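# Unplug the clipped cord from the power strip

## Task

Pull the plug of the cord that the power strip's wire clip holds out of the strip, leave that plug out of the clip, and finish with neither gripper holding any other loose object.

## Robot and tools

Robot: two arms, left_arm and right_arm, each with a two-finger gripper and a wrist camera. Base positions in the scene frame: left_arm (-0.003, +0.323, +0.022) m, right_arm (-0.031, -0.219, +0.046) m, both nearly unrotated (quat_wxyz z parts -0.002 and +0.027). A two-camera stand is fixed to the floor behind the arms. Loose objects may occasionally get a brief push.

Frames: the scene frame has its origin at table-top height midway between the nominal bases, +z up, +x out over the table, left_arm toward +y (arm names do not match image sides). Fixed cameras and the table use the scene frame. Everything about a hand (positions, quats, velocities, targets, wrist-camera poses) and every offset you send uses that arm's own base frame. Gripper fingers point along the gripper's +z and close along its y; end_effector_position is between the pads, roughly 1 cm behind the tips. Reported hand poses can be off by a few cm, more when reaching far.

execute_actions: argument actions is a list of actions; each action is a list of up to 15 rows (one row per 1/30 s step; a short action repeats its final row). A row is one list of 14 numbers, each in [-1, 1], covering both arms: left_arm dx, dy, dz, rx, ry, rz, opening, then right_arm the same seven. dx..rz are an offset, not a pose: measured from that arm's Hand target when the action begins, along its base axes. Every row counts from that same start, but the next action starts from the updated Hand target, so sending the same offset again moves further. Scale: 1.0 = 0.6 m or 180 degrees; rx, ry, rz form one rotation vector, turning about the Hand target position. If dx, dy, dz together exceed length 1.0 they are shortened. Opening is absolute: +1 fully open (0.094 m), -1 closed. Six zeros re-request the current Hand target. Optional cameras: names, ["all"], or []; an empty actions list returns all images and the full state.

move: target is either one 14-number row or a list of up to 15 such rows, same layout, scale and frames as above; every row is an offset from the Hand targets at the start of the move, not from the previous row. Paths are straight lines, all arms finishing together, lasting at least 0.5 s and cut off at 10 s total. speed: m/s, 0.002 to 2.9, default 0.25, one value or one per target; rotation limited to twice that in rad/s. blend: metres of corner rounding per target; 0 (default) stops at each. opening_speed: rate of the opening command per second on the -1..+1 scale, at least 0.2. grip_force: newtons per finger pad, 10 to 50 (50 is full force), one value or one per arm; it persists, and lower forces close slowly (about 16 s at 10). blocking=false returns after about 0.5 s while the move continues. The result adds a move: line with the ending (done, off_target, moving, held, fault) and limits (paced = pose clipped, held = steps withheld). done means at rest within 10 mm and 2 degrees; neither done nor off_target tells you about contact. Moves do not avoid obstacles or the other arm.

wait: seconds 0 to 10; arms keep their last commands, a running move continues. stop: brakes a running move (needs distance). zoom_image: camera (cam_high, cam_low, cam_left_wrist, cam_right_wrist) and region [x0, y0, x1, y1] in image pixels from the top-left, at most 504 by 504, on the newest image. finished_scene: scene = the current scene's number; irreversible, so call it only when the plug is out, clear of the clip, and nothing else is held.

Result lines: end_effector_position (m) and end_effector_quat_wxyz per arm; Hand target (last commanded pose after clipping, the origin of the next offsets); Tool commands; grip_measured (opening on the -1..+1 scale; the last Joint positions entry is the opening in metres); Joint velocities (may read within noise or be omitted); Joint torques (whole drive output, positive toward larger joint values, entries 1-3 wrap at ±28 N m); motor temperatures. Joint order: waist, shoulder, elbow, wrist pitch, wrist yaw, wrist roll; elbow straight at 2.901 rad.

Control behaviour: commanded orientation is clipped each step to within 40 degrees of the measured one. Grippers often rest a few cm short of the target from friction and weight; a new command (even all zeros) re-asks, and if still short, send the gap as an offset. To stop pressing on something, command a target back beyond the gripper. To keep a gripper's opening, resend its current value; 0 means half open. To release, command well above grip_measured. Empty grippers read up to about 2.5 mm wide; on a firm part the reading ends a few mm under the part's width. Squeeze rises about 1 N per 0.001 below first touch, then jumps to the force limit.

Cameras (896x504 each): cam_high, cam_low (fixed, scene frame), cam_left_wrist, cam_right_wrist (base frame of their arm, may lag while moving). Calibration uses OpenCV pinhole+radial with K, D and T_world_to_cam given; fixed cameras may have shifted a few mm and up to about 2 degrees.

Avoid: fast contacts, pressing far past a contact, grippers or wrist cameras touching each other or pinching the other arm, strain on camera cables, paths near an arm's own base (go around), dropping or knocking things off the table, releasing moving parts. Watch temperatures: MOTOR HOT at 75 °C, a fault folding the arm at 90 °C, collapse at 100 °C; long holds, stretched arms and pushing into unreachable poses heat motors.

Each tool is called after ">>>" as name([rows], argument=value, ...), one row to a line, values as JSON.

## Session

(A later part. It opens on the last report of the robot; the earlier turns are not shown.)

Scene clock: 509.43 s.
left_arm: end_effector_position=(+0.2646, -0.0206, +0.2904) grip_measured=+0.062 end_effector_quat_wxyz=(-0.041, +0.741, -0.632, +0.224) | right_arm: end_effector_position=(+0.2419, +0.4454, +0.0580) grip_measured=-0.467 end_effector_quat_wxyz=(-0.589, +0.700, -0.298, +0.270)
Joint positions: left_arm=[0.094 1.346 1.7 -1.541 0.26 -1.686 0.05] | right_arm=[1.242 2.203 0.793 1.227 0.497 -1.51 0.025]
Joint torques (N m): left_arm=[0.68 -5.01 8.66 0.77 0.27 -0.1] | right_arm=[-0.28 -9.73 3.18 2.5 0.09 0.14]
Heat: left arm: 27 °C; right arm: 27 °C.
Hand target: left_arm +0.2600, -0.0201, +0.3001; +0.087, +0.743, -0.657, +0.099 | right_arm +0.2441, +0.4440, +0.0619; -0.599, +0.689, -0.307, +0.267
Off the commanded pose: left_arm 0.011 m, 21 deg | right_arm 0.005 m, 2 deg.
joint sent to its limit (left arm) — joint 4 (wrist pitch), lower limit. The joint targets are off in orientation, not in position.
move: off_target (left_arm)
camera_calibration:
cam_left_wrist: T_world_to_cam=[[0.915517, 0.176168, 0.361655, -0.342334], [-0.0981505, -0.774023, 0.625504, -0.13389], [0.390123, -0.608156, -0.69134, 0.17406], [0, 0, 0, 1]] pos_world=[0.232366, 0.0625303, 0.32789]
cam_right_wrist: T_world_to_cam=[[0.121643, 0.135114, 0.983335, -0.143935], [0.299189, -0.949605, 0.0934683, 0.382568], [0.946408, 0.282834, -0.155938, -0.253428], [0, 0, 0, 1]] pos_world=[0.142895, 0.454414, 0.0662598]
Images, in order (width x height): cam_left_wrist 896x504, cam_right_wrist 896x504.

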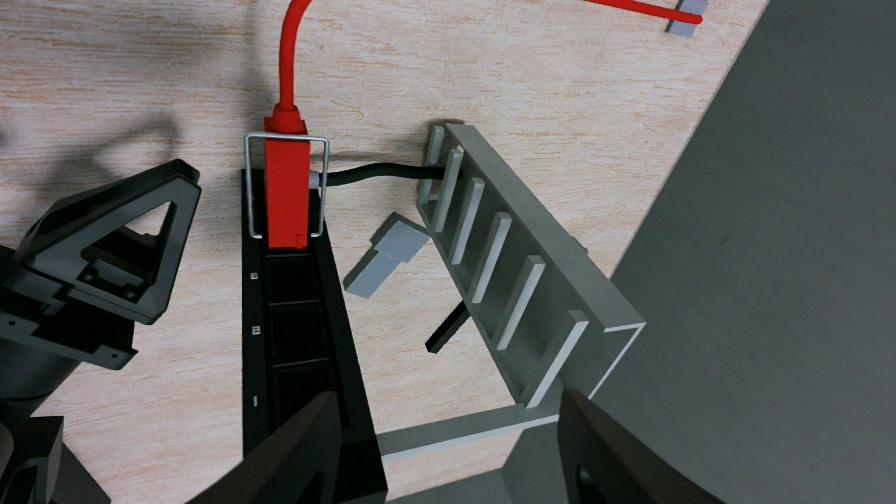

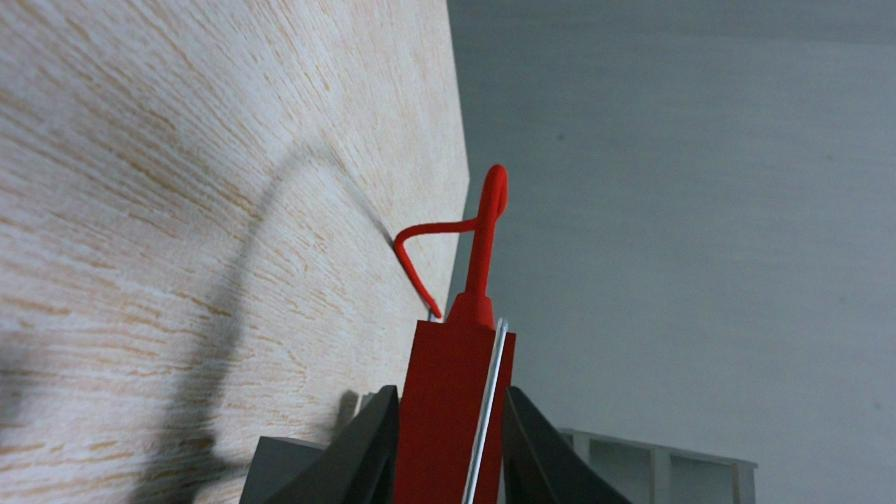

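>>> move(target=[0,0,0,0,0,0,0.06,0.0840,0.0650,0.0102,0,0,0,-0.468], speed=0.08, cameras=["cam_left_wrist","cam_right_wrist"])

Scene clock: 539.27 s.
left_arm: end_effector_position=(+0.2646, -0.0206, +0.2904) grip_measured=+0.062 end_effector_quat_wxyz=(-0.041, +0.741, -0.632, +0.224) | right_arm: end_effector_position=(+0.2877, +0.4791, +0.0642) grip_measured=-0.467 end_effector_quat_wxyz=(-0.594, +0.696, -0.305, +0.266)
Joint positions: left_arm=[0.094 1.346 1.7 -1.541 0.26 -1.686 0.05] | right_arm=[1.159 2.278 1.012 1.097 0.417 -1.51 0.025]
Joint torques (N m): left_arm=[0.73 -5.09 8.95 0.72 0.25 -0.08] | right_arm=[-0.79 -10.25 6.63 2.21 0 -0.02]
Heat: left arm: 27 °C; right arm: 28 °C.
Hand target: left_arm +0.2600, -0.0201, +0.3001; +0.087, +0.743, -0.657, +0.099 | right_arm +0.2945, +0.4830, +0.0683; -0.599, +0.689, -0.308, +0.267
Off the commanded pose: left_arm 0.011 m, 21 deg | right_arm 0.009 m, 1 deg.
joint sent to its limit (left arm) — joint 4 (wrist pitch), lower limit. The joint targets are off in orientation, not in position.
move: off_target (left_arm)
camera_calibration:
cam_left_wrist: T_world_to_cam=[[0.915517, 0.176168, 0.361655, -0.342334], [-0.0981505, -0.774023, 0.625504, -0.13389], [0.390123, -0.608156, -0.69134, 0.17406], [0, 0, 0, 1]] pos_world=[0.232366, 0.0625303, 0.32789]
cam_right_wrist: T_world_to_cam=[[0.130026, 0.117047, 0.984578, -0.153953], [0.296162, -0.952259, 0.0740931, 0.40363], [0.946246, 0.281961, -0.158484, -0.304799], [0, 0, 0, 1]] pos_world=[0.188893, 0.488322, 0.073367]
Images, in order (width x height): cam_left_wrist 896x504, cam_right_wrist 896x504.

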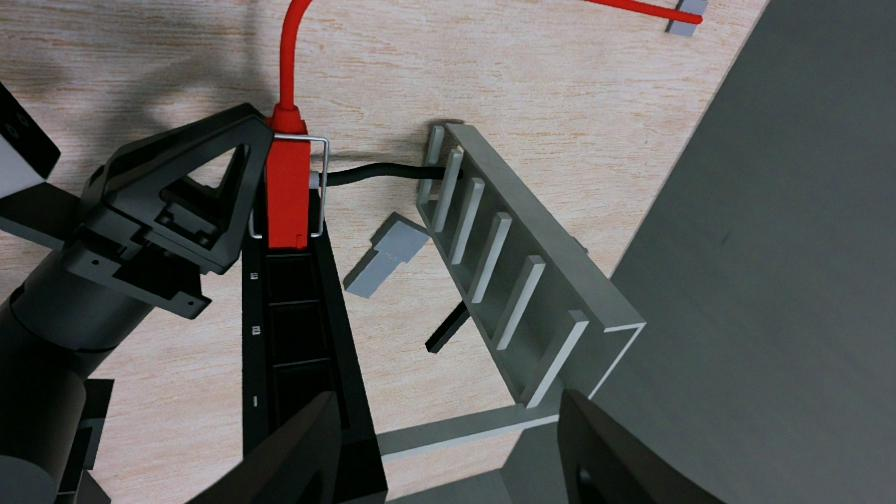

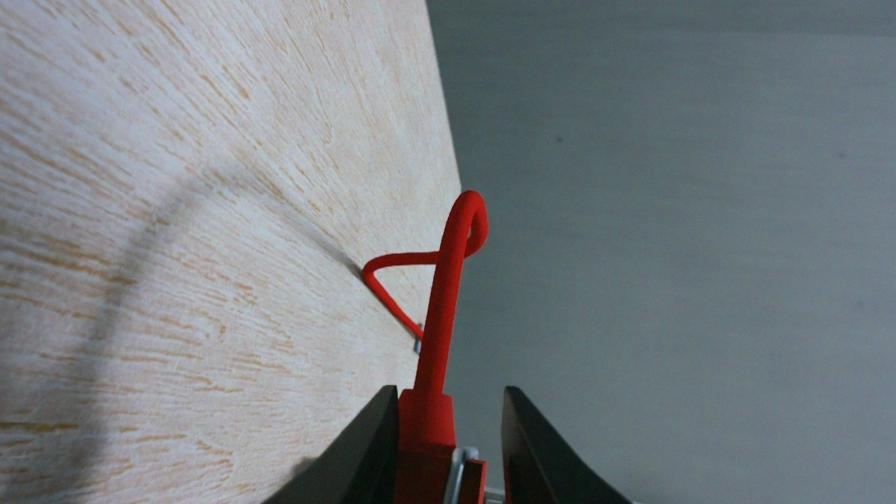

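>>> move([
  [0,0,0,0,0,0,0.06,0,0,0.035,0,0,0,-0.468],
  [0,0,0,0,0,0,0.06,-0.0006,-0.0033,0.065,0,0,0,-0.468],
  [0,0,0,0,0,0,0.06,-0.0033,-0.0187,0.0942,0,0,0,-0.468],
  [0,0,0,0,0,0,0.06,-0.0072,-0.0402,0.1175,0,0,0,-0.468],
], blend=[0.005,0.005,0.005,0], speed=0.06, cameras=["cam_left_wrist","cam_right_wrist"])

Scene clock: 555.47 s.
left_arm: end_effector_position=(+0.2646, -0.0206, +0.2904) grip_measured=+0.062 end_effector_quat_wxyz=(-0.041, +0.741, -0.632, +0.224) | right_arm: end_effector_position=(+0.2876, +0.4619, +0.1181) grip_measured=-0.467 end_effector_quat_wxyz=(-0.582, +0.707, -0.304, +0.264)
Joint positions: left_arm=[0.094 1.346 1.7 -1.541 0.26 -1.686 0.05] | right_arm=[1.14 2.043 0.959 0.884 0.395 -1.512 0.025]
Joint torques (N m): left_arm=[0.77 -5.09 8.84 0.76 0.28 -0.05] | right_arm=[-0.59 -13.24 4.37 2.44 0.07 -0.02]
Heat: left arm: 27 °C; right arm: 27 °C.
Hand target: left_arm +0.2600, -0.0201, +0.3001; +0.087, +0.743, -0.657, +0.099 | right_arm +0.2902, +0.4588, +0.1386; -0.599, +0.689, -0.308, +0.267
Off the commanded pose: left_arm 0.011 m, 21 deg | right_arm 0.021 m, 3 deg.
joint sent to its limit (left arm) — joint 4 (wrist pitch), lower limit. The joint targets are off in orientation, not in position.
move: off_target (left_arm, right_arm)
camera_calibration:
cam_left_wrist: T_world_to_cam=[[0.915517, 0.176168, 0.361655, -0.342334], [-0.0981505, -0.774023, 0.625504, -0.13389], [0.390123, -0.608156, -0.69134, 0.17406], [0, 0, 0, 1]] pos_world=[0.232366, 0.0625303, 0.32789]
cam_right_wrist: T_world_to_cam=[[0.144742, 0.145537, 0.978708, -0.221662], [0.299987, -0.949024, 0.0967577, 0.378002], [0.942899, 0.279595, -0.181023, -0.286566], [0, 0, 0, 1]] pos_world=[0.188891, 0.471115, 0.128492]
Images, in order (width x height): cam_left_wrist 896x504, cam_right_wrist 896x504.

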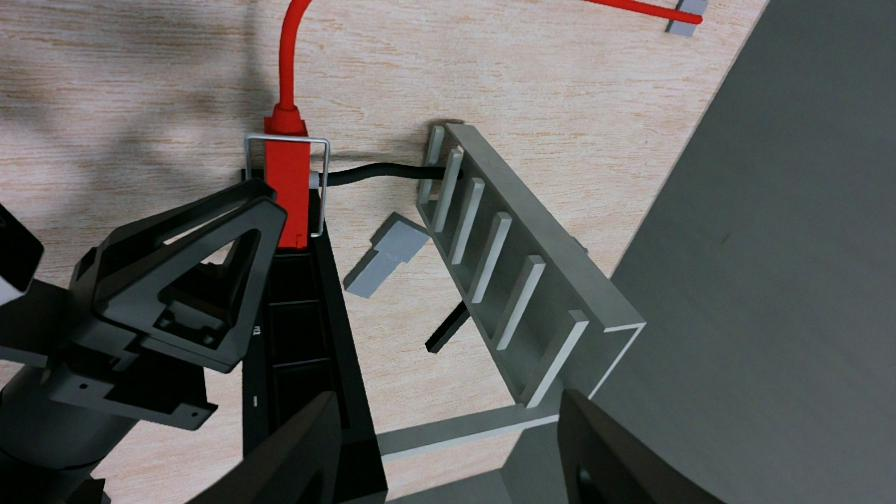

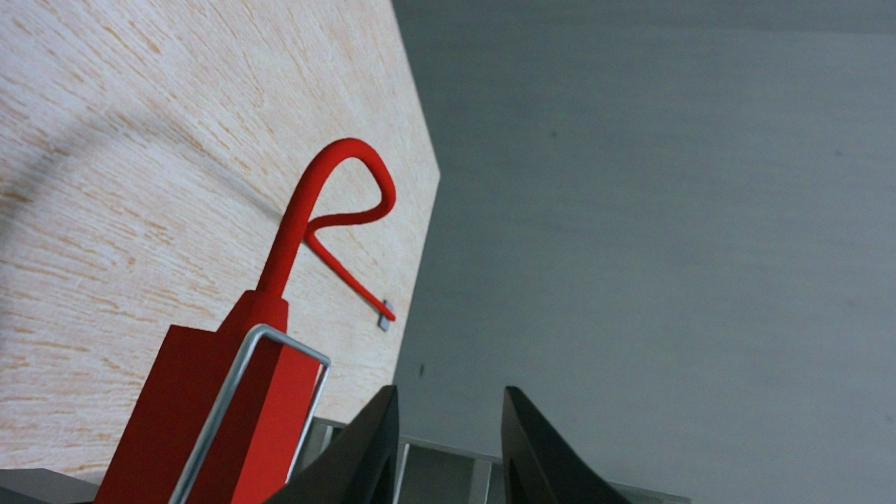

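>>> zoom_image(camera="cam_right_wrist", region=[240, 360, 660, 504])

>>> zoom_image(camera="cam_left_wrist", region=[80, 80, 380, 380])

Scaled by 1.200.

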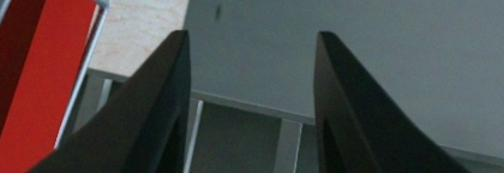

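Scaled by 1.680.

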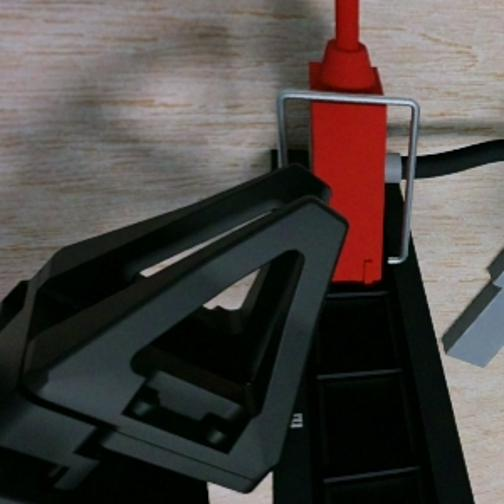

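>>> move([
  [0,0,0,0,0,0,0.06,-0.0983,-0.0883,0.02,0,0,0,-0.468],
  [-0.02,-0.0067,-0.2233,0,0,0,0.28,-0.1667,-0.3317,0.1017,0,0,0,-0.468],
], blend=[0.02,0], speed=0.25, cameras=["cam_left_wrist","cam_high"])

Scene clock: 727.63 s.
left_arm: end_effector_position=(+0.2493, -0.0221, +0.1662) grip_measured=+0.278 end_effector_quat_wxyz=(+0.089, +0.748, -0.651, +0.094) | right_arm: end_effector_position=(+0.1890, +0.2586, +0.1905) grip_measured=-0.467 end_effector_quat_wxyz=(-0.589, +0.698, -0.304, +0.272)
Joint positions: left_arm=[0.094 1.478 1.354 -1.446 0.261 -1.615 0.06] | right_arm=[1.183 0.839 0.262 0.399 0.449 -1.515 0.025]
Joint torques (N m): left_arm=[-0.42 -6.6 5.76 0.28 0.19 0.1] | right_arm=[-0.54 -1.21 7.68 2.25 -0.06 0.12]
Heat: left arm: 27 °C; right arm: 28 °C.
Hand target: left_arm +0.2481, -0.0241, +0.1661; +0.087, +0.743, -0.657, +0.099 | right_arm +0.1902, +0.2598, +0.1998; -0.599, +0.689, -0.308, +0.267
Off the commanded pose: left_arm 0.002 m, 1 deg | right_arm 0.009 m, 2 deg.
move: done
camera_calibration:
cam_left_wrist: T_world_to_cam=[[0.993366, 0.114788, 0.0068531, -0.244961], [0.0833245, -0.759591, 0.645041, -0.107001], [0.0792488, -0.640191, -0.764117, 0.182144], [0, 0, 0, 1]] pos_world=[0.237817, 0.063449, 0.209878]
Images, in order (width x height): cam_high 896x504, cam_left_wrist 896x504.

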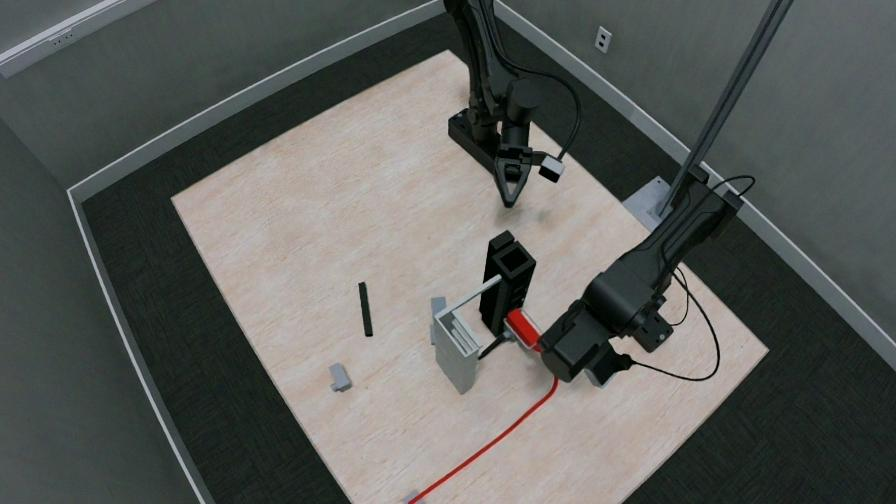

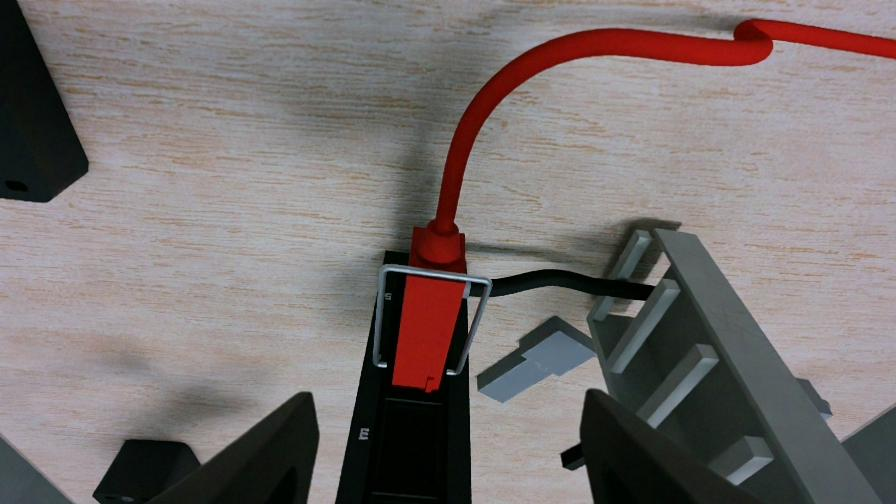

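>>> move(target=[0.0008,-0.0755,-0.0925,0,0,-0.0422,0.28,0,0,0,0,0,0,-0.468], speed=0.15, cameras=["cam_left_wrist"])

Scene clock: 777.23 s.
left_arm: end_effector_position=(+0.2506, -0.0678, +0.1159) grip_measured=+0.278 end_effector_quat_wxyz=(+0.088, +0.695, -0.707, +0.098) | right_arm: end_effector_position=(+0.1890, +0.2586, +0.1905) grip_measured=-0.467 end_effector_quat_wxyz=(-0.589, +0.698, -0.303, +0.272)
Joint positions: left_arm=[-0.088 1.479 1.154 -1.21 0.261 -1.647 0.06] | right_arm=[1.183 0.839 0.262 0.399 0.448 -1.515 0.025]
Joint torques (N m): left_arm=[-0.46 -4.98 5.65 0.33 0.16 -0.12] | right_arm=[-0.54 -1.17 7.66 2.22 -0.07 0.08]
Heat: left arm: 26 °C; right arm: 27 °C.
Hand target: left_arm +0.2485, -0.0693, +0.1105; +0.093, +0.698, -0.704, +0.093 | right_arm +0.1902, +0.2598, +0.1998; -0.600, +0.689, -0.307, +0.267
Off the commanded pose: left_arm 0.006 m, 1 deg | right_arm 0.009 m, 2 deg.
move: done
camera_calibration:
cam_left_wrist: T_world_to_cam=[[0.998772, -0.0363566, 0.033647, -0.255344], [-0.0494902, -0.76188, 0.645824, -0.0763268], [0.00215503, -0.646697, -0.762744, 0.13307], [0, 0, 0, 1]] pos_world=[0.250966, 0.0186203, 0.159383]
Images, in order (width x height): cam_left_wrist 896x504.

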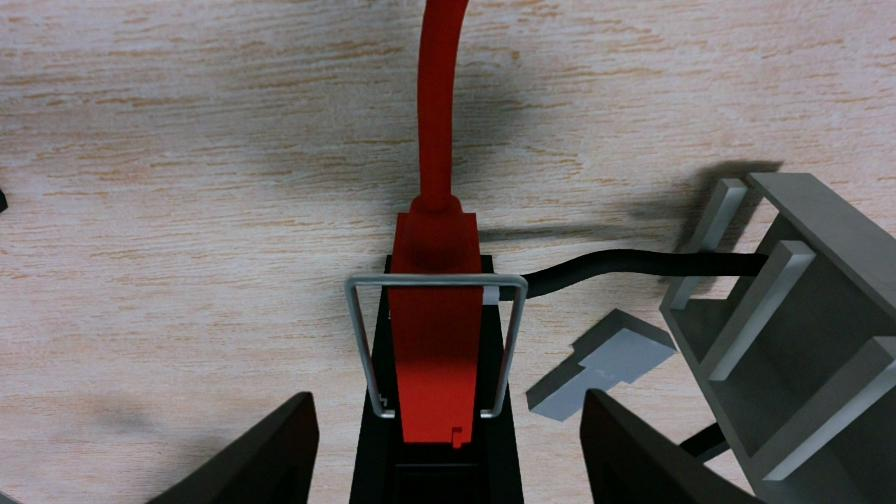

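>>> move([
  [-0.0033,-0.0107,-0.063,0,0,0,0.28,0,0,0,0,0,0,-0.468],
  [-0.0033,-0.0107,-0.063,0,0,0,-0.12,0,0,0,0,0,0,-0.468],
], speed=0.1, grip_force=[20, 50], cameras=["cam_left_wrist"])

Scene clock: 793.90 s.
left_arm: end_effector_position=(+0.2477, -0.0743, +0.0778) grip_measured=+0.014 end_effector_quat_wxyz=(+0.090, +0.696, -0.706, +0.095) | right_arm: end_effector_position=(+0.1890, +0.2586, +0.1905) grip_measured=-0.467 end_effector_quat_wxyz=(-0.589, +0.698, -0.303, +0.272)
Joint positions: left_arm=[-0.114 1.499 1.019 -1.055 0.261 -1.675 0.048] | right_arm=[1.183 0.839 0.262 0.399 0.448 -1.515 0.025]
Joint torques (N m): left_arm=[-0.54 -4.94 5.72 0.39 0.15 -0.09] | right_arm=[-0.49 -1.22 7.54 2.21 -0.11 0.11]
Heat: left arm: 26 °C; right arm: 27 °C.
Hand target: left_arm +0.2465, -0.0757, +0.0727; +0.093, +0.697, -0.705, +0.092 | right_arm +0.1902, +0.2598, +0.1998; -0.600, +0.689, -0.307, +0.267
Off the commanded pose: left_arm 0.005 m, 1 deg | right_arm 0.009 m, 2 deg.
grip_force (N): 20, 50
move: done
camera_calibration:
cam_left_wrist: T_world_to_cam=[[0.998984, -0.0361762, 0.0268783, -0.250942], [-0.0449733, -0.761464, 0.646645, -0.0580267], [-0.00292631, -0.647196, -0.762318, 0.101027], [0, 0, 0, 1]] pos_world=[0.248373, 0.012121, 0.121282]
Images, in order (width x height): cam_left_wrist 896x504.

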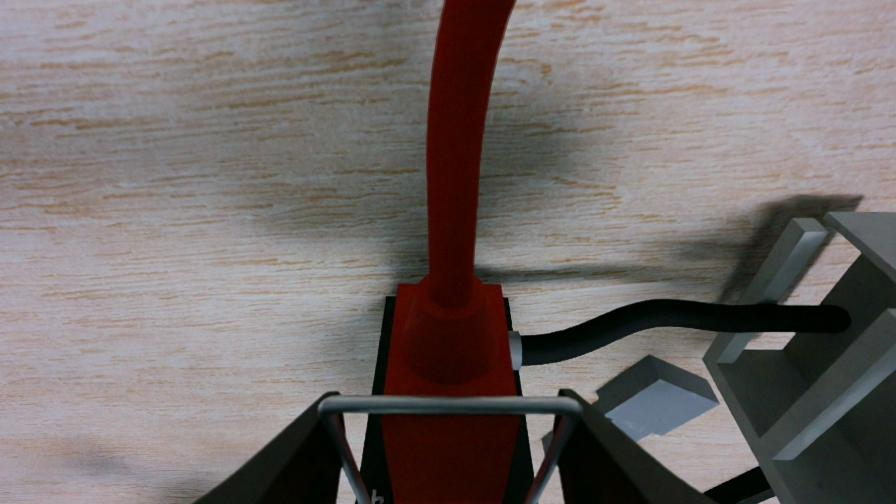

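>>> move([
  [0,-0.0052,0.0462,-0.0111,0,0,-0.12,0,0,0,0,0,0,-0.468],
  [0,-0.0248,0.079,-0.0278,0,0,-0.12,0,0,0,0,0,0,-0.468],
  [0,-0.0447,0.0972,-0.0389,0,0,-0.12,0,0,0,0,0,0,-0.468],
  [0,-0.0687,0.1097,-0.05,0,0,-0.12,0,0,0,0,0,0,-0.468],
  [0,-0.0825,0.1135,-0.0611,0,0,-0.12,0,0,0,0,0,0,-0.468],
], blend=[0.006,0.006,0.006,0.006,0], speed=0.08, grip_force=[12, 50], cameras=["cam_left_wrist"])

Scene clock: 819.43 s.
left_arm: end_effector_position=(+0.2450, -0.1103, +0.1276) grip_measured=+0.014 end_effector_quat_wxyz=(+0.145, +0.696, -0.691, +0.131) | right_arm: end_effector_position=(+0.1890, +0.2586, +0.1905) grip_measured=-0.467 end_effector_quat_wxyz=(-0.589, +0.698, -0.303, +0.272)
Joint positions: left_arm=[-0.169 1.482 1.174 -1.212 0.389 -1.758 0.048] | right_arm=[1.183 0.839 0.262 0.399 0.448 -1.515 0.025]
Joint torques (N m): left_arm=[-1.39 -6.97 9.28 0.29 0.97 -0.06] | right_arm=[-0.43 -1.09 7.66 2.2 -0.04 0.09]
Heat: left arm: 26 °C; right arm: 27 °C.
Hand target: left_arm +0.2466, -0.1252, +0.1408; +0.159, +0.685, -0.692, +0.160 | right_arm +0.1902, +0.2598, +0.1998; -0.600, +0.689, -0.307, +0.267
Off the commanded pose: left_arm 0.020 m, 4 deg | right_arm 0.009 m, 2 deg.
grip_force (N): 12, 50
move: off_target (left_arm)
camera_calibration:
cam_left_wrist: T_world_to_cam=[[0.999866, -0.0163815, -0.000244753, -0.245445], [-0.0108435, -0.672899, 0.739655, -0.128275], [-0.0122814, -0.739553, -0.672986, 0.0963938], [0, 0, 0, 1]] pos_world=[0.245205, -0.0190488, 0.159691]
Images, in order (width x height): cam_left_wrist 896x504.

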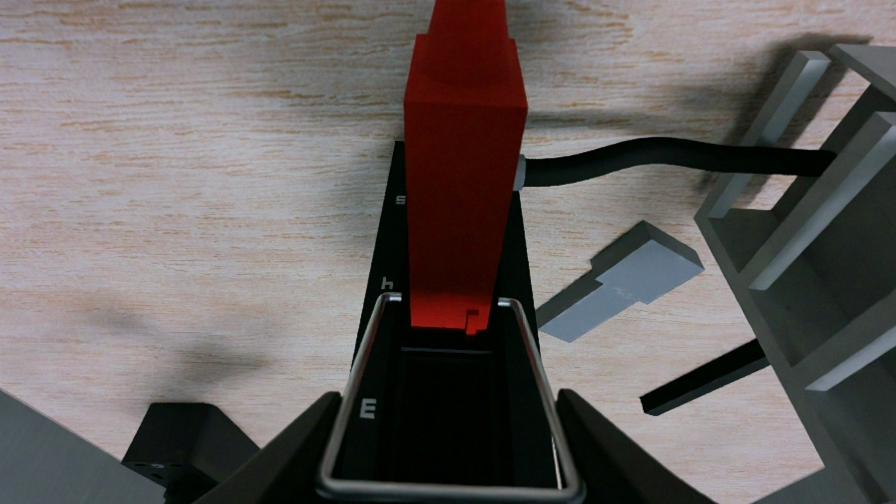

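>>> move(target=[0,-0.025,0.0075,0,0,0,-0.12,0,0,0,0,0,0,-0.468], speed=0.06, cameras=["cam_left_wrist"])

Scene clock: 823.90 s.
left_arm: end_effector_position=(+0.2444, -0.1263, +0.1333) grip_measured=+0.014 end_effector_quat_wxyz=(+0.146, +0.695, -0.691, +0.133) | right_arm: end_effector_position=(+0.1890, +0.2586, +0.1905) grip_measured=-0.467 end_effector_quat_wxyz=(-0.589, +0.698, -0.303, +0.272)
Joint positions: left_arm=[-0.228 1.482 1.194 -1.206 0.392 -1.82 0.048] | right_arm=[1.183 0.839 0.262 0.399 0.448 -1.515 0.025]
Joint torques (N m): left_arm=[-1.26 -6.69 9.35 0.4 0.85 -0.11] | right_arm=[-0.43 -1.11 7.72 2.21 -0.07 0.06]
Heat: left arm: 26 °C; right arm: 27 °C.
Hand target: left_arm +0.2465, -0.1402, +0.1453; +0.159, +0.686, -0.692, +0.159 | right_arm +0.1902, +0.2598, +0.1998; -0.600, +0.689, -0.307, +0.267
Off the commanded pose: left_arm 0.019 m, 4 deg | right_arm 0.009 m, 2 deg.
grip_force (N): 12, 50
move: off_target (left_arm)
camera_calibration:
cam_left_wrist: T_world_to_cam=[[0.999852, -0.0171675, 0.00117261, -0.245357], [-0.0123447, -0.668154, 0.74392, -0.142786], [-0.0119878, -0.743825, -0.668267, 0.0872148], [0, 0, 0, 1]] pos_world=[0.244603, -0.0347426, 0.164792]
Images, in order (width x height): cam_left_wrist 896x504.

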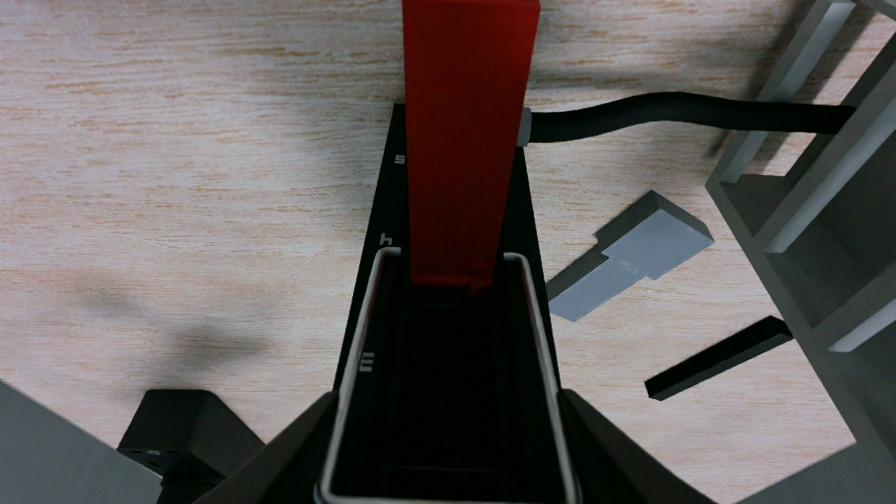

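>>> move([
  [0,-0.01,0.0008,0,0,0,-0.12,0,0,0,0,0,0,-0.468],
  [0,-0.01,0.0008,0,0,0,0.28,0,0,0,0,0,0,-0.468],
  [0.0017,0.035,0.0843,0,0,0,0.28,0,0,0,0,0,0,-0.468],
  [0,0.1228,-0.0255,0.0611,0,-0.0094,0.28,0,0,0,0,0,0,-0.468],
], speed=[0.06,0.06,0.2,0.2], blend=[0,0,0.02,0], grip_force=[50, 50], cameras=["cam_left_wrist"])

Scene clock: 854.97 s.
left_arm: end_effector_position=(+0.2475, -0.0707, +0.1352) grip_measured=+0.278 end_effector_quat_wxyz=(+0.099, +0.688, -0.712, +0.097) | right_arm: end_effector_position=(+0.1890, +0.2586, +0.1905) grip_measured=-0.467 end_effector_quat_wxyz=(-0.589, +0.698, -0.303, +0.272)
Joint positions: left_arm=[-0.088 1.482 1.231 -1.302 0.278 -1.626 0.06] | right_arm=[1.183 0.839 0.262 0.399 0.448 -1.515 0.025]
Joint torques (N m): left_arm=[0.38 -5.5 5.78 0.3 -0.02 0.12] | right_arm=[-0.44 -1.17 7.58 2.2 -0.07 0.08]
Heat: left arm: 27 °C; right arm: 27 °C.
Hand target: left_arm +0.2466, -0.0665, +0.1300; +0.095, +0.687, -0.714, +0.090 | right_arm +0.1902, +0.2598, +0.1998; -0.600, +0.689, -0.307, +0.267
Off the commanded pose: left_arm 0.007 m, 1 deg | right_arm 0.009 m, 2 deg.
move: done; target 2's new opening was sent with left_arm's hand 0.023 m and 4 deg from that target
camera_calibration:
cam_left_wrist: T_world_to_cam=[[0.998183, -0.0568981, 0.0198519, -0.252512], [-0.0558755, -0.750482, 0.658525, -0.0904988], [-0.0225703, -0.658438, -0.752297, 0.149775], [0, 0, 0, 1]] pos_world=[0.250377, 0.0163323, 0.177284]
Images, in order (width x height): cam_left_wrist 896x504.

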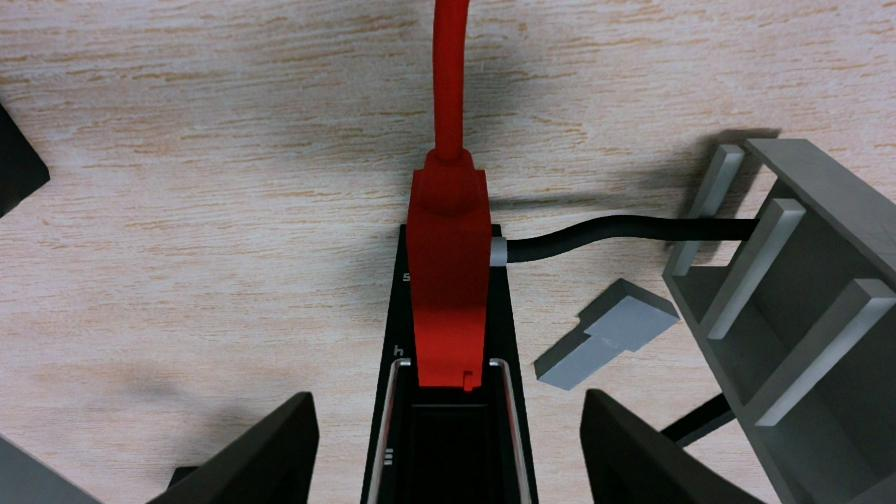

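>>> move([
  [0.0007,-0.0315,-0.1155,0,0,0,0.28,0,0,0,0,0,0,-0.468],
  [0.0007,-0.0315,-0.1155,0,0,0,-0.65,0,0,0,0,0,0,-0.468],
], speed=0.12, opening_speed=0.8, cameras=["cam_left_wrist"])

Scene clock: 871.73 s.
left_arm: end_effector_position=(+0.2475, -0.0866, +0.0664) grip_measured=-0.488 end_effector_quat_wxyz=(+0.100, +0.685, -0.715, +0.097) | right_arm: end_effector_position=(+0.1890, +0.2586, +0.1905) grip_measured=-0.467 end_effector_quat_wxyz=(-0.589, +0.698, -0.303, +0.272)
Joint positions: left_arm=[-0.152 1.526 0.995 -1.007 0.276 -1.685 0.024] | right_arm=[1.183 0.839 0.262 0.399 0.448 -1.515 0.025]
Joint torques (N m): left_arm=[-0.31 -5.42 5.78 0.41 0 -0.1] | right_arm=[-0.68 -1.17 7.5 2.22 -0.06 0.07]
Heat: left arm: 26 °C; right arm: 27 °C.
Hand target: left_arm +0.2471, -0.0855, +0.0608; +0.095, +0.687, -0.715, +0.090 | right_arm +0.1902, +0.2598, +0.1998; -0.600, +0.689, -0.307, +0.267
Off the commanded pose: left_arm 0.006 m, 1 deg | right_arm 0.009 m, 2 deg.
move: done
camera_calibration:
cam_left_wrist: T_world_to_cam=[[0.997746, -0.064066, 0.0199557, -0.252555], [-0.0613453, -0.750363, 0.658174, -0.0558227], [-0.0271925, -0.657914, -0.752602, 0.0887623], [0, 0, 0, 1]] pos_world=[0.250975, 0.00033055, 0.108584]
Images, in order (width x height): cam_left_wrist 896x504.

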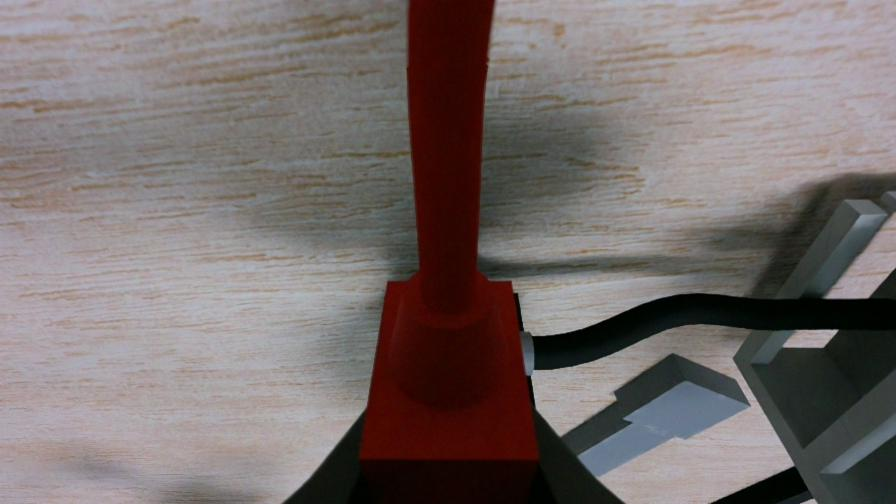

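>>> move(target=[0.0065, 0.2167, 0.003, 0, 0, 0, -0.65, 0, 0, 0, 0, 0, 0, -0.468], speed=0.08, cameras=["cam_left_wrist", "cam_high"])

Scene clock: 883.30 s.
left_arm: end_effector_position=(+0.2503, +0.0401, +0.0583) grip_measured=-0.489 end_effector_quat_wxyz=(+0.095, +0.686, -0.714, +0.098) | right_arm: end_effector_position=(+0.1890, +0.2586, +0.1905) grip_measured=-0.467 end_effector_quat_wxyz=(-0.589, +0.698, -0.303, +0.272)
Joint positions: left_arm=[0.337 1.622 1.057 -1.099 0.258 -1.181 0.024] | right_arm=[1.183 0.839 0.262 0.399 0.448 -1.515 0.025]
Joint torques (N m): left_arm=[0.44 -5.89 9.42 -0.3 -0.04 0.04] | right_arm=[-0.62 -0.99 7.62 2.22 -0.07 0.11]
Heat: left arm: 26 °C; right arm: 27 °C.
Hand target: left_arm +0.2508, +0.0446, +0.0625; +0.096, +0.687, -0.714, +0.090 | right_arm +0.1902, +0.2598, +0.1998; -0.600, +0.689, -0.307, +0.267
Off the commanded pose: left_arm 0.006 m, 1 deg | right_arm 0.009 m, 2 deg.
move: done
camera_calibration:
cam_left_wrist: T_world_to_cam=[[0.997754, -0.06088, 0.0279235, -0.247689], [-0.0642839, -0.753367, 0.65445, 0.0458734], [-0.0188063, -0.654776, -0.755589, 0.164097], [0, 0, 0, 1]] pos_world=[0.253168, 0.126927, 0.100884]
Images, in order (width x height): cam_high 896x504, cam_left_wrist 896x504.

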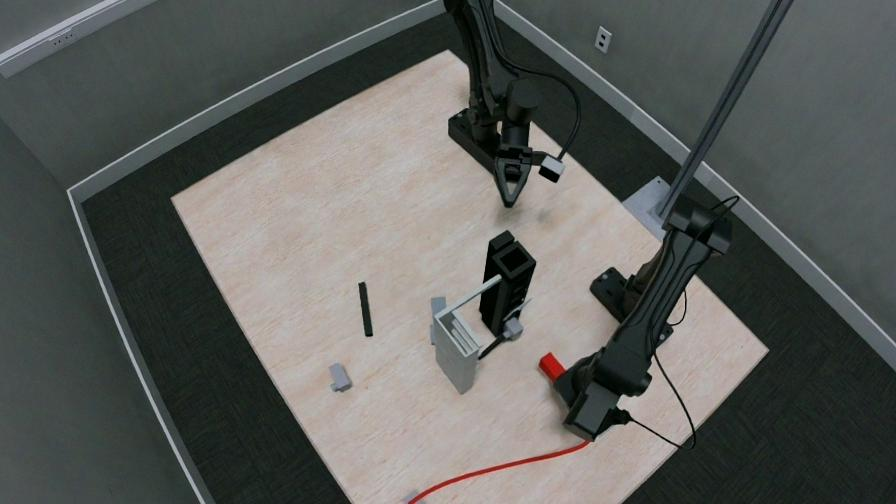

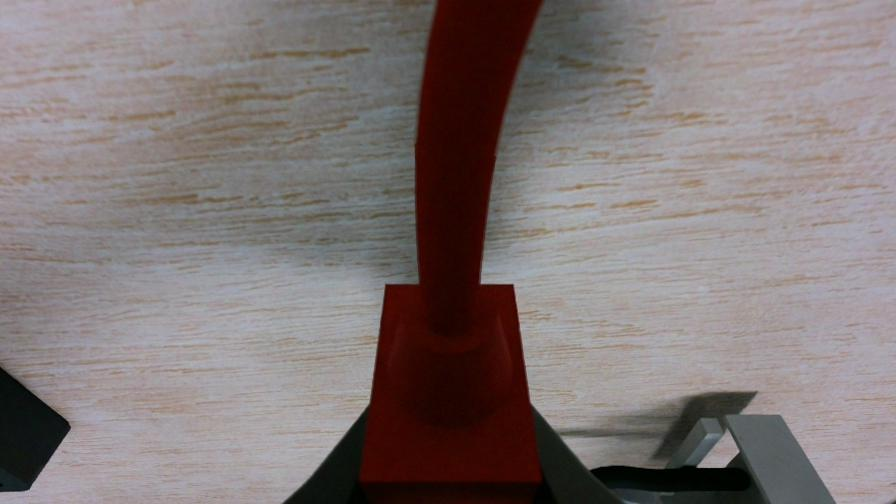

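>>> move(target=[0, 0.008, -0.1, 0, 0, 0, -0.65, 0, 0, 0, 0, 0, 0, -0.468], speed=0.06)

Scene clock: 889.47 s.
left_arm: end_effector_position=(+0.2534, +0.0465, +0.0075) grip_measured=-0.489 end_effector_quat_wxyz=(+0.096, +0.688, -0.713, +0.095) | right_arm: end_effector_position=(+0.1890, +0.2586, +0.1905) grip_measured=-0.467 end_effector_quat_wxyz=(-0.589, +0.698, -0.303, +0.272)
Joint positions: left_arm=[0.353 1.729 0.955 -0.898 0.251 -1.169 0.024] | right_arm=[1.183 0.839 0.262 0.399 0.448 -1.515 0.025]
Joint torques (N m): left_arm=[0.65 -6.38 5.11 0.14 0 0.11] | right_arm=[-0.61 -1.14 7.56 2.21 -0.05 0.1]
Heat: left arm: 26 °C; right arm: 27 °C.
Hand target: left_arm +0.2509, +0.0495, +0.0026; +0.095, +0.687, -0.714, +0.090 | right_arm +0.1902, +0.2598, +0.1998; -0.600, +0.689, -0.307, +0.267
Off the commanded pose: left_arm 0.006 m, 1 deg | right_arm 0.009 m, 2 deg.
move: done

>>> move(target=[0, 0, -0.01, 0, 0, 0, -0.65, 0, 0, 0, 0, 0, 0, -0.468], speed=0.03, cameras=["cam_low", "cam_left_wrist"])

Scene clock: 892.13 s.
left_arm: end_effector_position=(+0.2537, +0.0467, +0.0018) grip_measured=-0.489 end_effector_quat_wxyz=(+0.095, +0.688, -0.714, +0.095) | right_arm: end_effector_position=(+0.1890, +0.2586, +0.1905) grip_measured=-0.467 end_effector_quat_wxyz=(-0.589, +0.698, -0.303, +0.272)
Joint positions: left_arm=[0.353 1.74 0.944 -0.873 0.251 -1.169 0.024] | right_arm=[1.183 0.839 0.262 0.399 0.448 -1.515 0.025]
Joint torques (N m): left_arm=[0.61 -6.31 4.85 0.09 0.03 0.12] | right_arm=[-0.53 -1.22 7.53 2.2 -0.04 0.1]
Heat: left arm: 26 °C; right arm: 27 °C.
Hand target: left_arm +0.2509, +0.0494, -0.0035; +0.095, +0.687, -0.714, +0.090 | right_arm +0.1902, +0.2598, +0.1998; -0.600, +0.689, -0.307, +0.267
Off the commanded pose: left_arm 0.007 m, 1 deg | right_arm 0.009 m, 2 deg.
move: done
camera_calibration:
cam_left_wrist: T_world_to_cam=[[0.998015, -0.0584693, 0.023389, -0.249215], [-0.0595827, -0.756491, 0.651285, 0.0869725], [-0.0203866, -0.651386, -0.758473, 0.12604], [0, 0, 0, 1]] pos_world=[0.256472, 0.133323, 0.0447827]
Images, in order (width x height): cam_low 896x504, cam_left_wrist 896x504.

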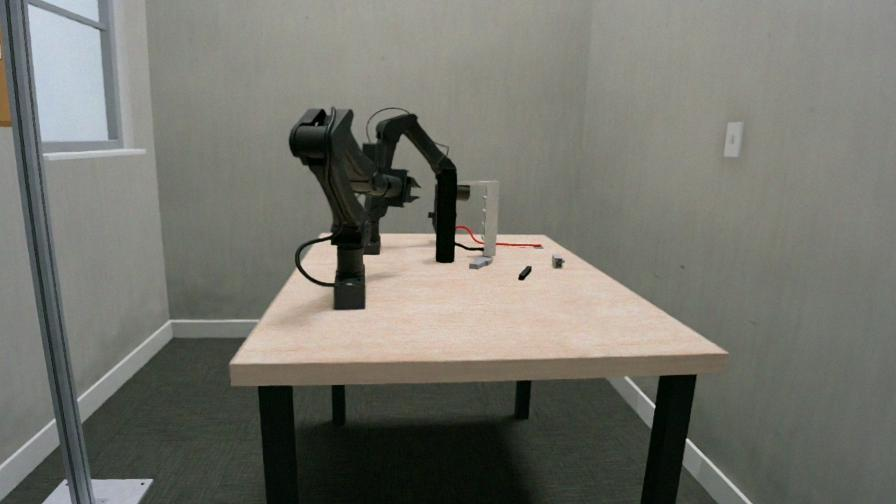

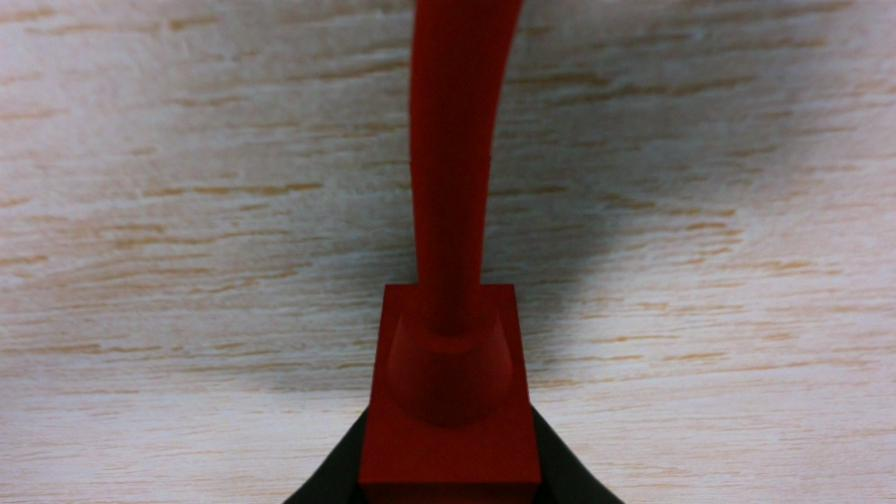

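>>> move(target=[0, 0, -0.008, 0, 0, 0, -0.65, 0, 0, 0, 0, 0, 0, -0.468], speed=0.03)

Scene clock: 895.97 s.
left_arm: end_effector_position=(+0.2535, +0.0462, +0.0003) grip_measured=-0.489 end_effector_quat_wxyz=(+0.096, +0.687, -0.713, +0.096) | right_arm: end_effector_position=(+0.1890, +0.2586, +0.1905) grip_measured=-0.467 end_effector_quat_wxyz=(-0.589, +0.698, -0.303, +0.272)
Joint positions: left_arm=[0.353 1.744 0.939 -0.867 0.254 -1.168 0.024] | right_arm=[1.183 0.839 0.262 0.399 0.448 -1.515 0.025]
Joint torques (N m): left_arm=[0.65 -5.76 4.63 0.27 0.01 0.11] | right_arm=[-0.4 -1.17 7.61 2.23 -0.08 0.09]
Heat: left arm: 26 °C; right arm: 27 °C.
Hand target: left_arm +0.2510, +0.0494, -0.0082; +0.095, +0.687, -0.715, +0.090 | right_arm +0.1902, +0.2598, +0.1998; -0.600, +0.689, -0.307, +0.267
Off the commanded pose: left_arm 0.010 m, 1 deg | right_arm 0.009 m, 2 deg.
move: done

>>> move([
  [0, 0, 0, 0, 0, 0, 0.0, 0, 0, 0, 0, 0, 0, -0.468],
  [0.002, 0.0475, 0.19, 0, 0, 0, 0.0, 0, 0, 0, 0, 0, 0, -0.468],
], speed=0.15, opening_speed=0.6, cameras=["cam_left_wrist", "cam_high"])

Scene clock: 906.80 s.
left_arm: end_effector_position=(+0.2520, +0.0734, +0.0974) grip_measured=-0.002 end_effector_quat_wxyz=(+0.106, +0.689, -0.711, +0.093) | right_arm: end_effector_position=(+0.1890, +0.2586, +0.1905) grip_measured=-0.467 end_effector_quat_wxyz=(-0.589, +0.698, -0.303, +0.272)
Joint positions: left_arm=[0.447 1.669 1.265 -1.312 0.245 -1.075 0.047] | right_arm=[1.183 0.839 0.262 0.399 0.448 -1.515 0.025]
Joint torques (N m): left_arm=[0.46 -8.42 8.83 -0.25 -0.01 0.1] | right_arm=[-0.59 -1.18 7.66 2.2 -0.06 0.09]
Heat: left arm: 26 °C; right arm: 27 °C.
Hand target: left_arm +0.2522, +0.0779, +0.1058; +0.095, +0.687, -0.714, +0.090 | right_arm +0.1902, +0.2598, +0.1998; -0.600, +0.689, -0.307, +0.267
Off the commanded pose: left_arm 0.009 m, 1 deg | right_arm 0.009 m, 2 deg.
move: done
camera_calibration:
cam_left_wrist: T_world_to_cam=[[0.998489, -0.0547818, 0.00439675, -0.246718], [-0.0439327, -0.747554, 0.662747, 0.0390585], [-0.0330196, -0.661938, -0.748831, 0.218985], [0, 0, 0, 1]] pos_world=[0.255292, 0.160637, 0.139181]
Images, in order (width x height): cam_high 896x504, cam_left_wrist 896x504.

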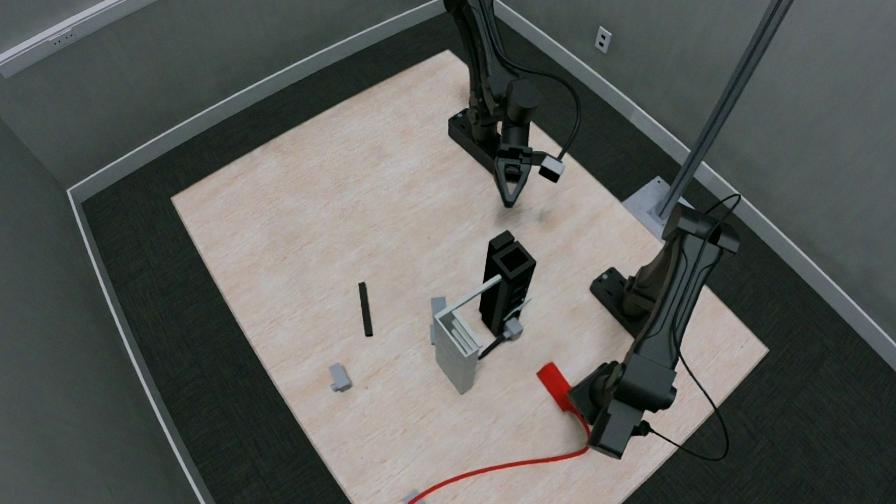

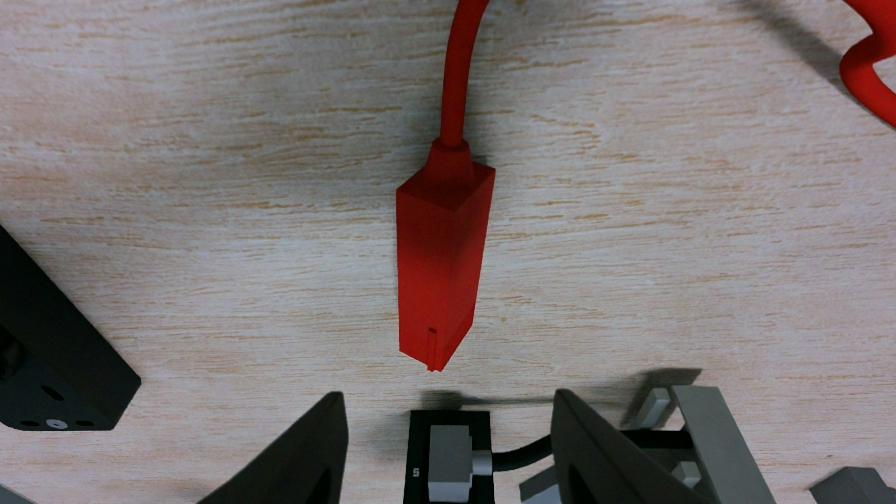

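>>> finished_scene(scene=2)

The scene is finished: the task was done.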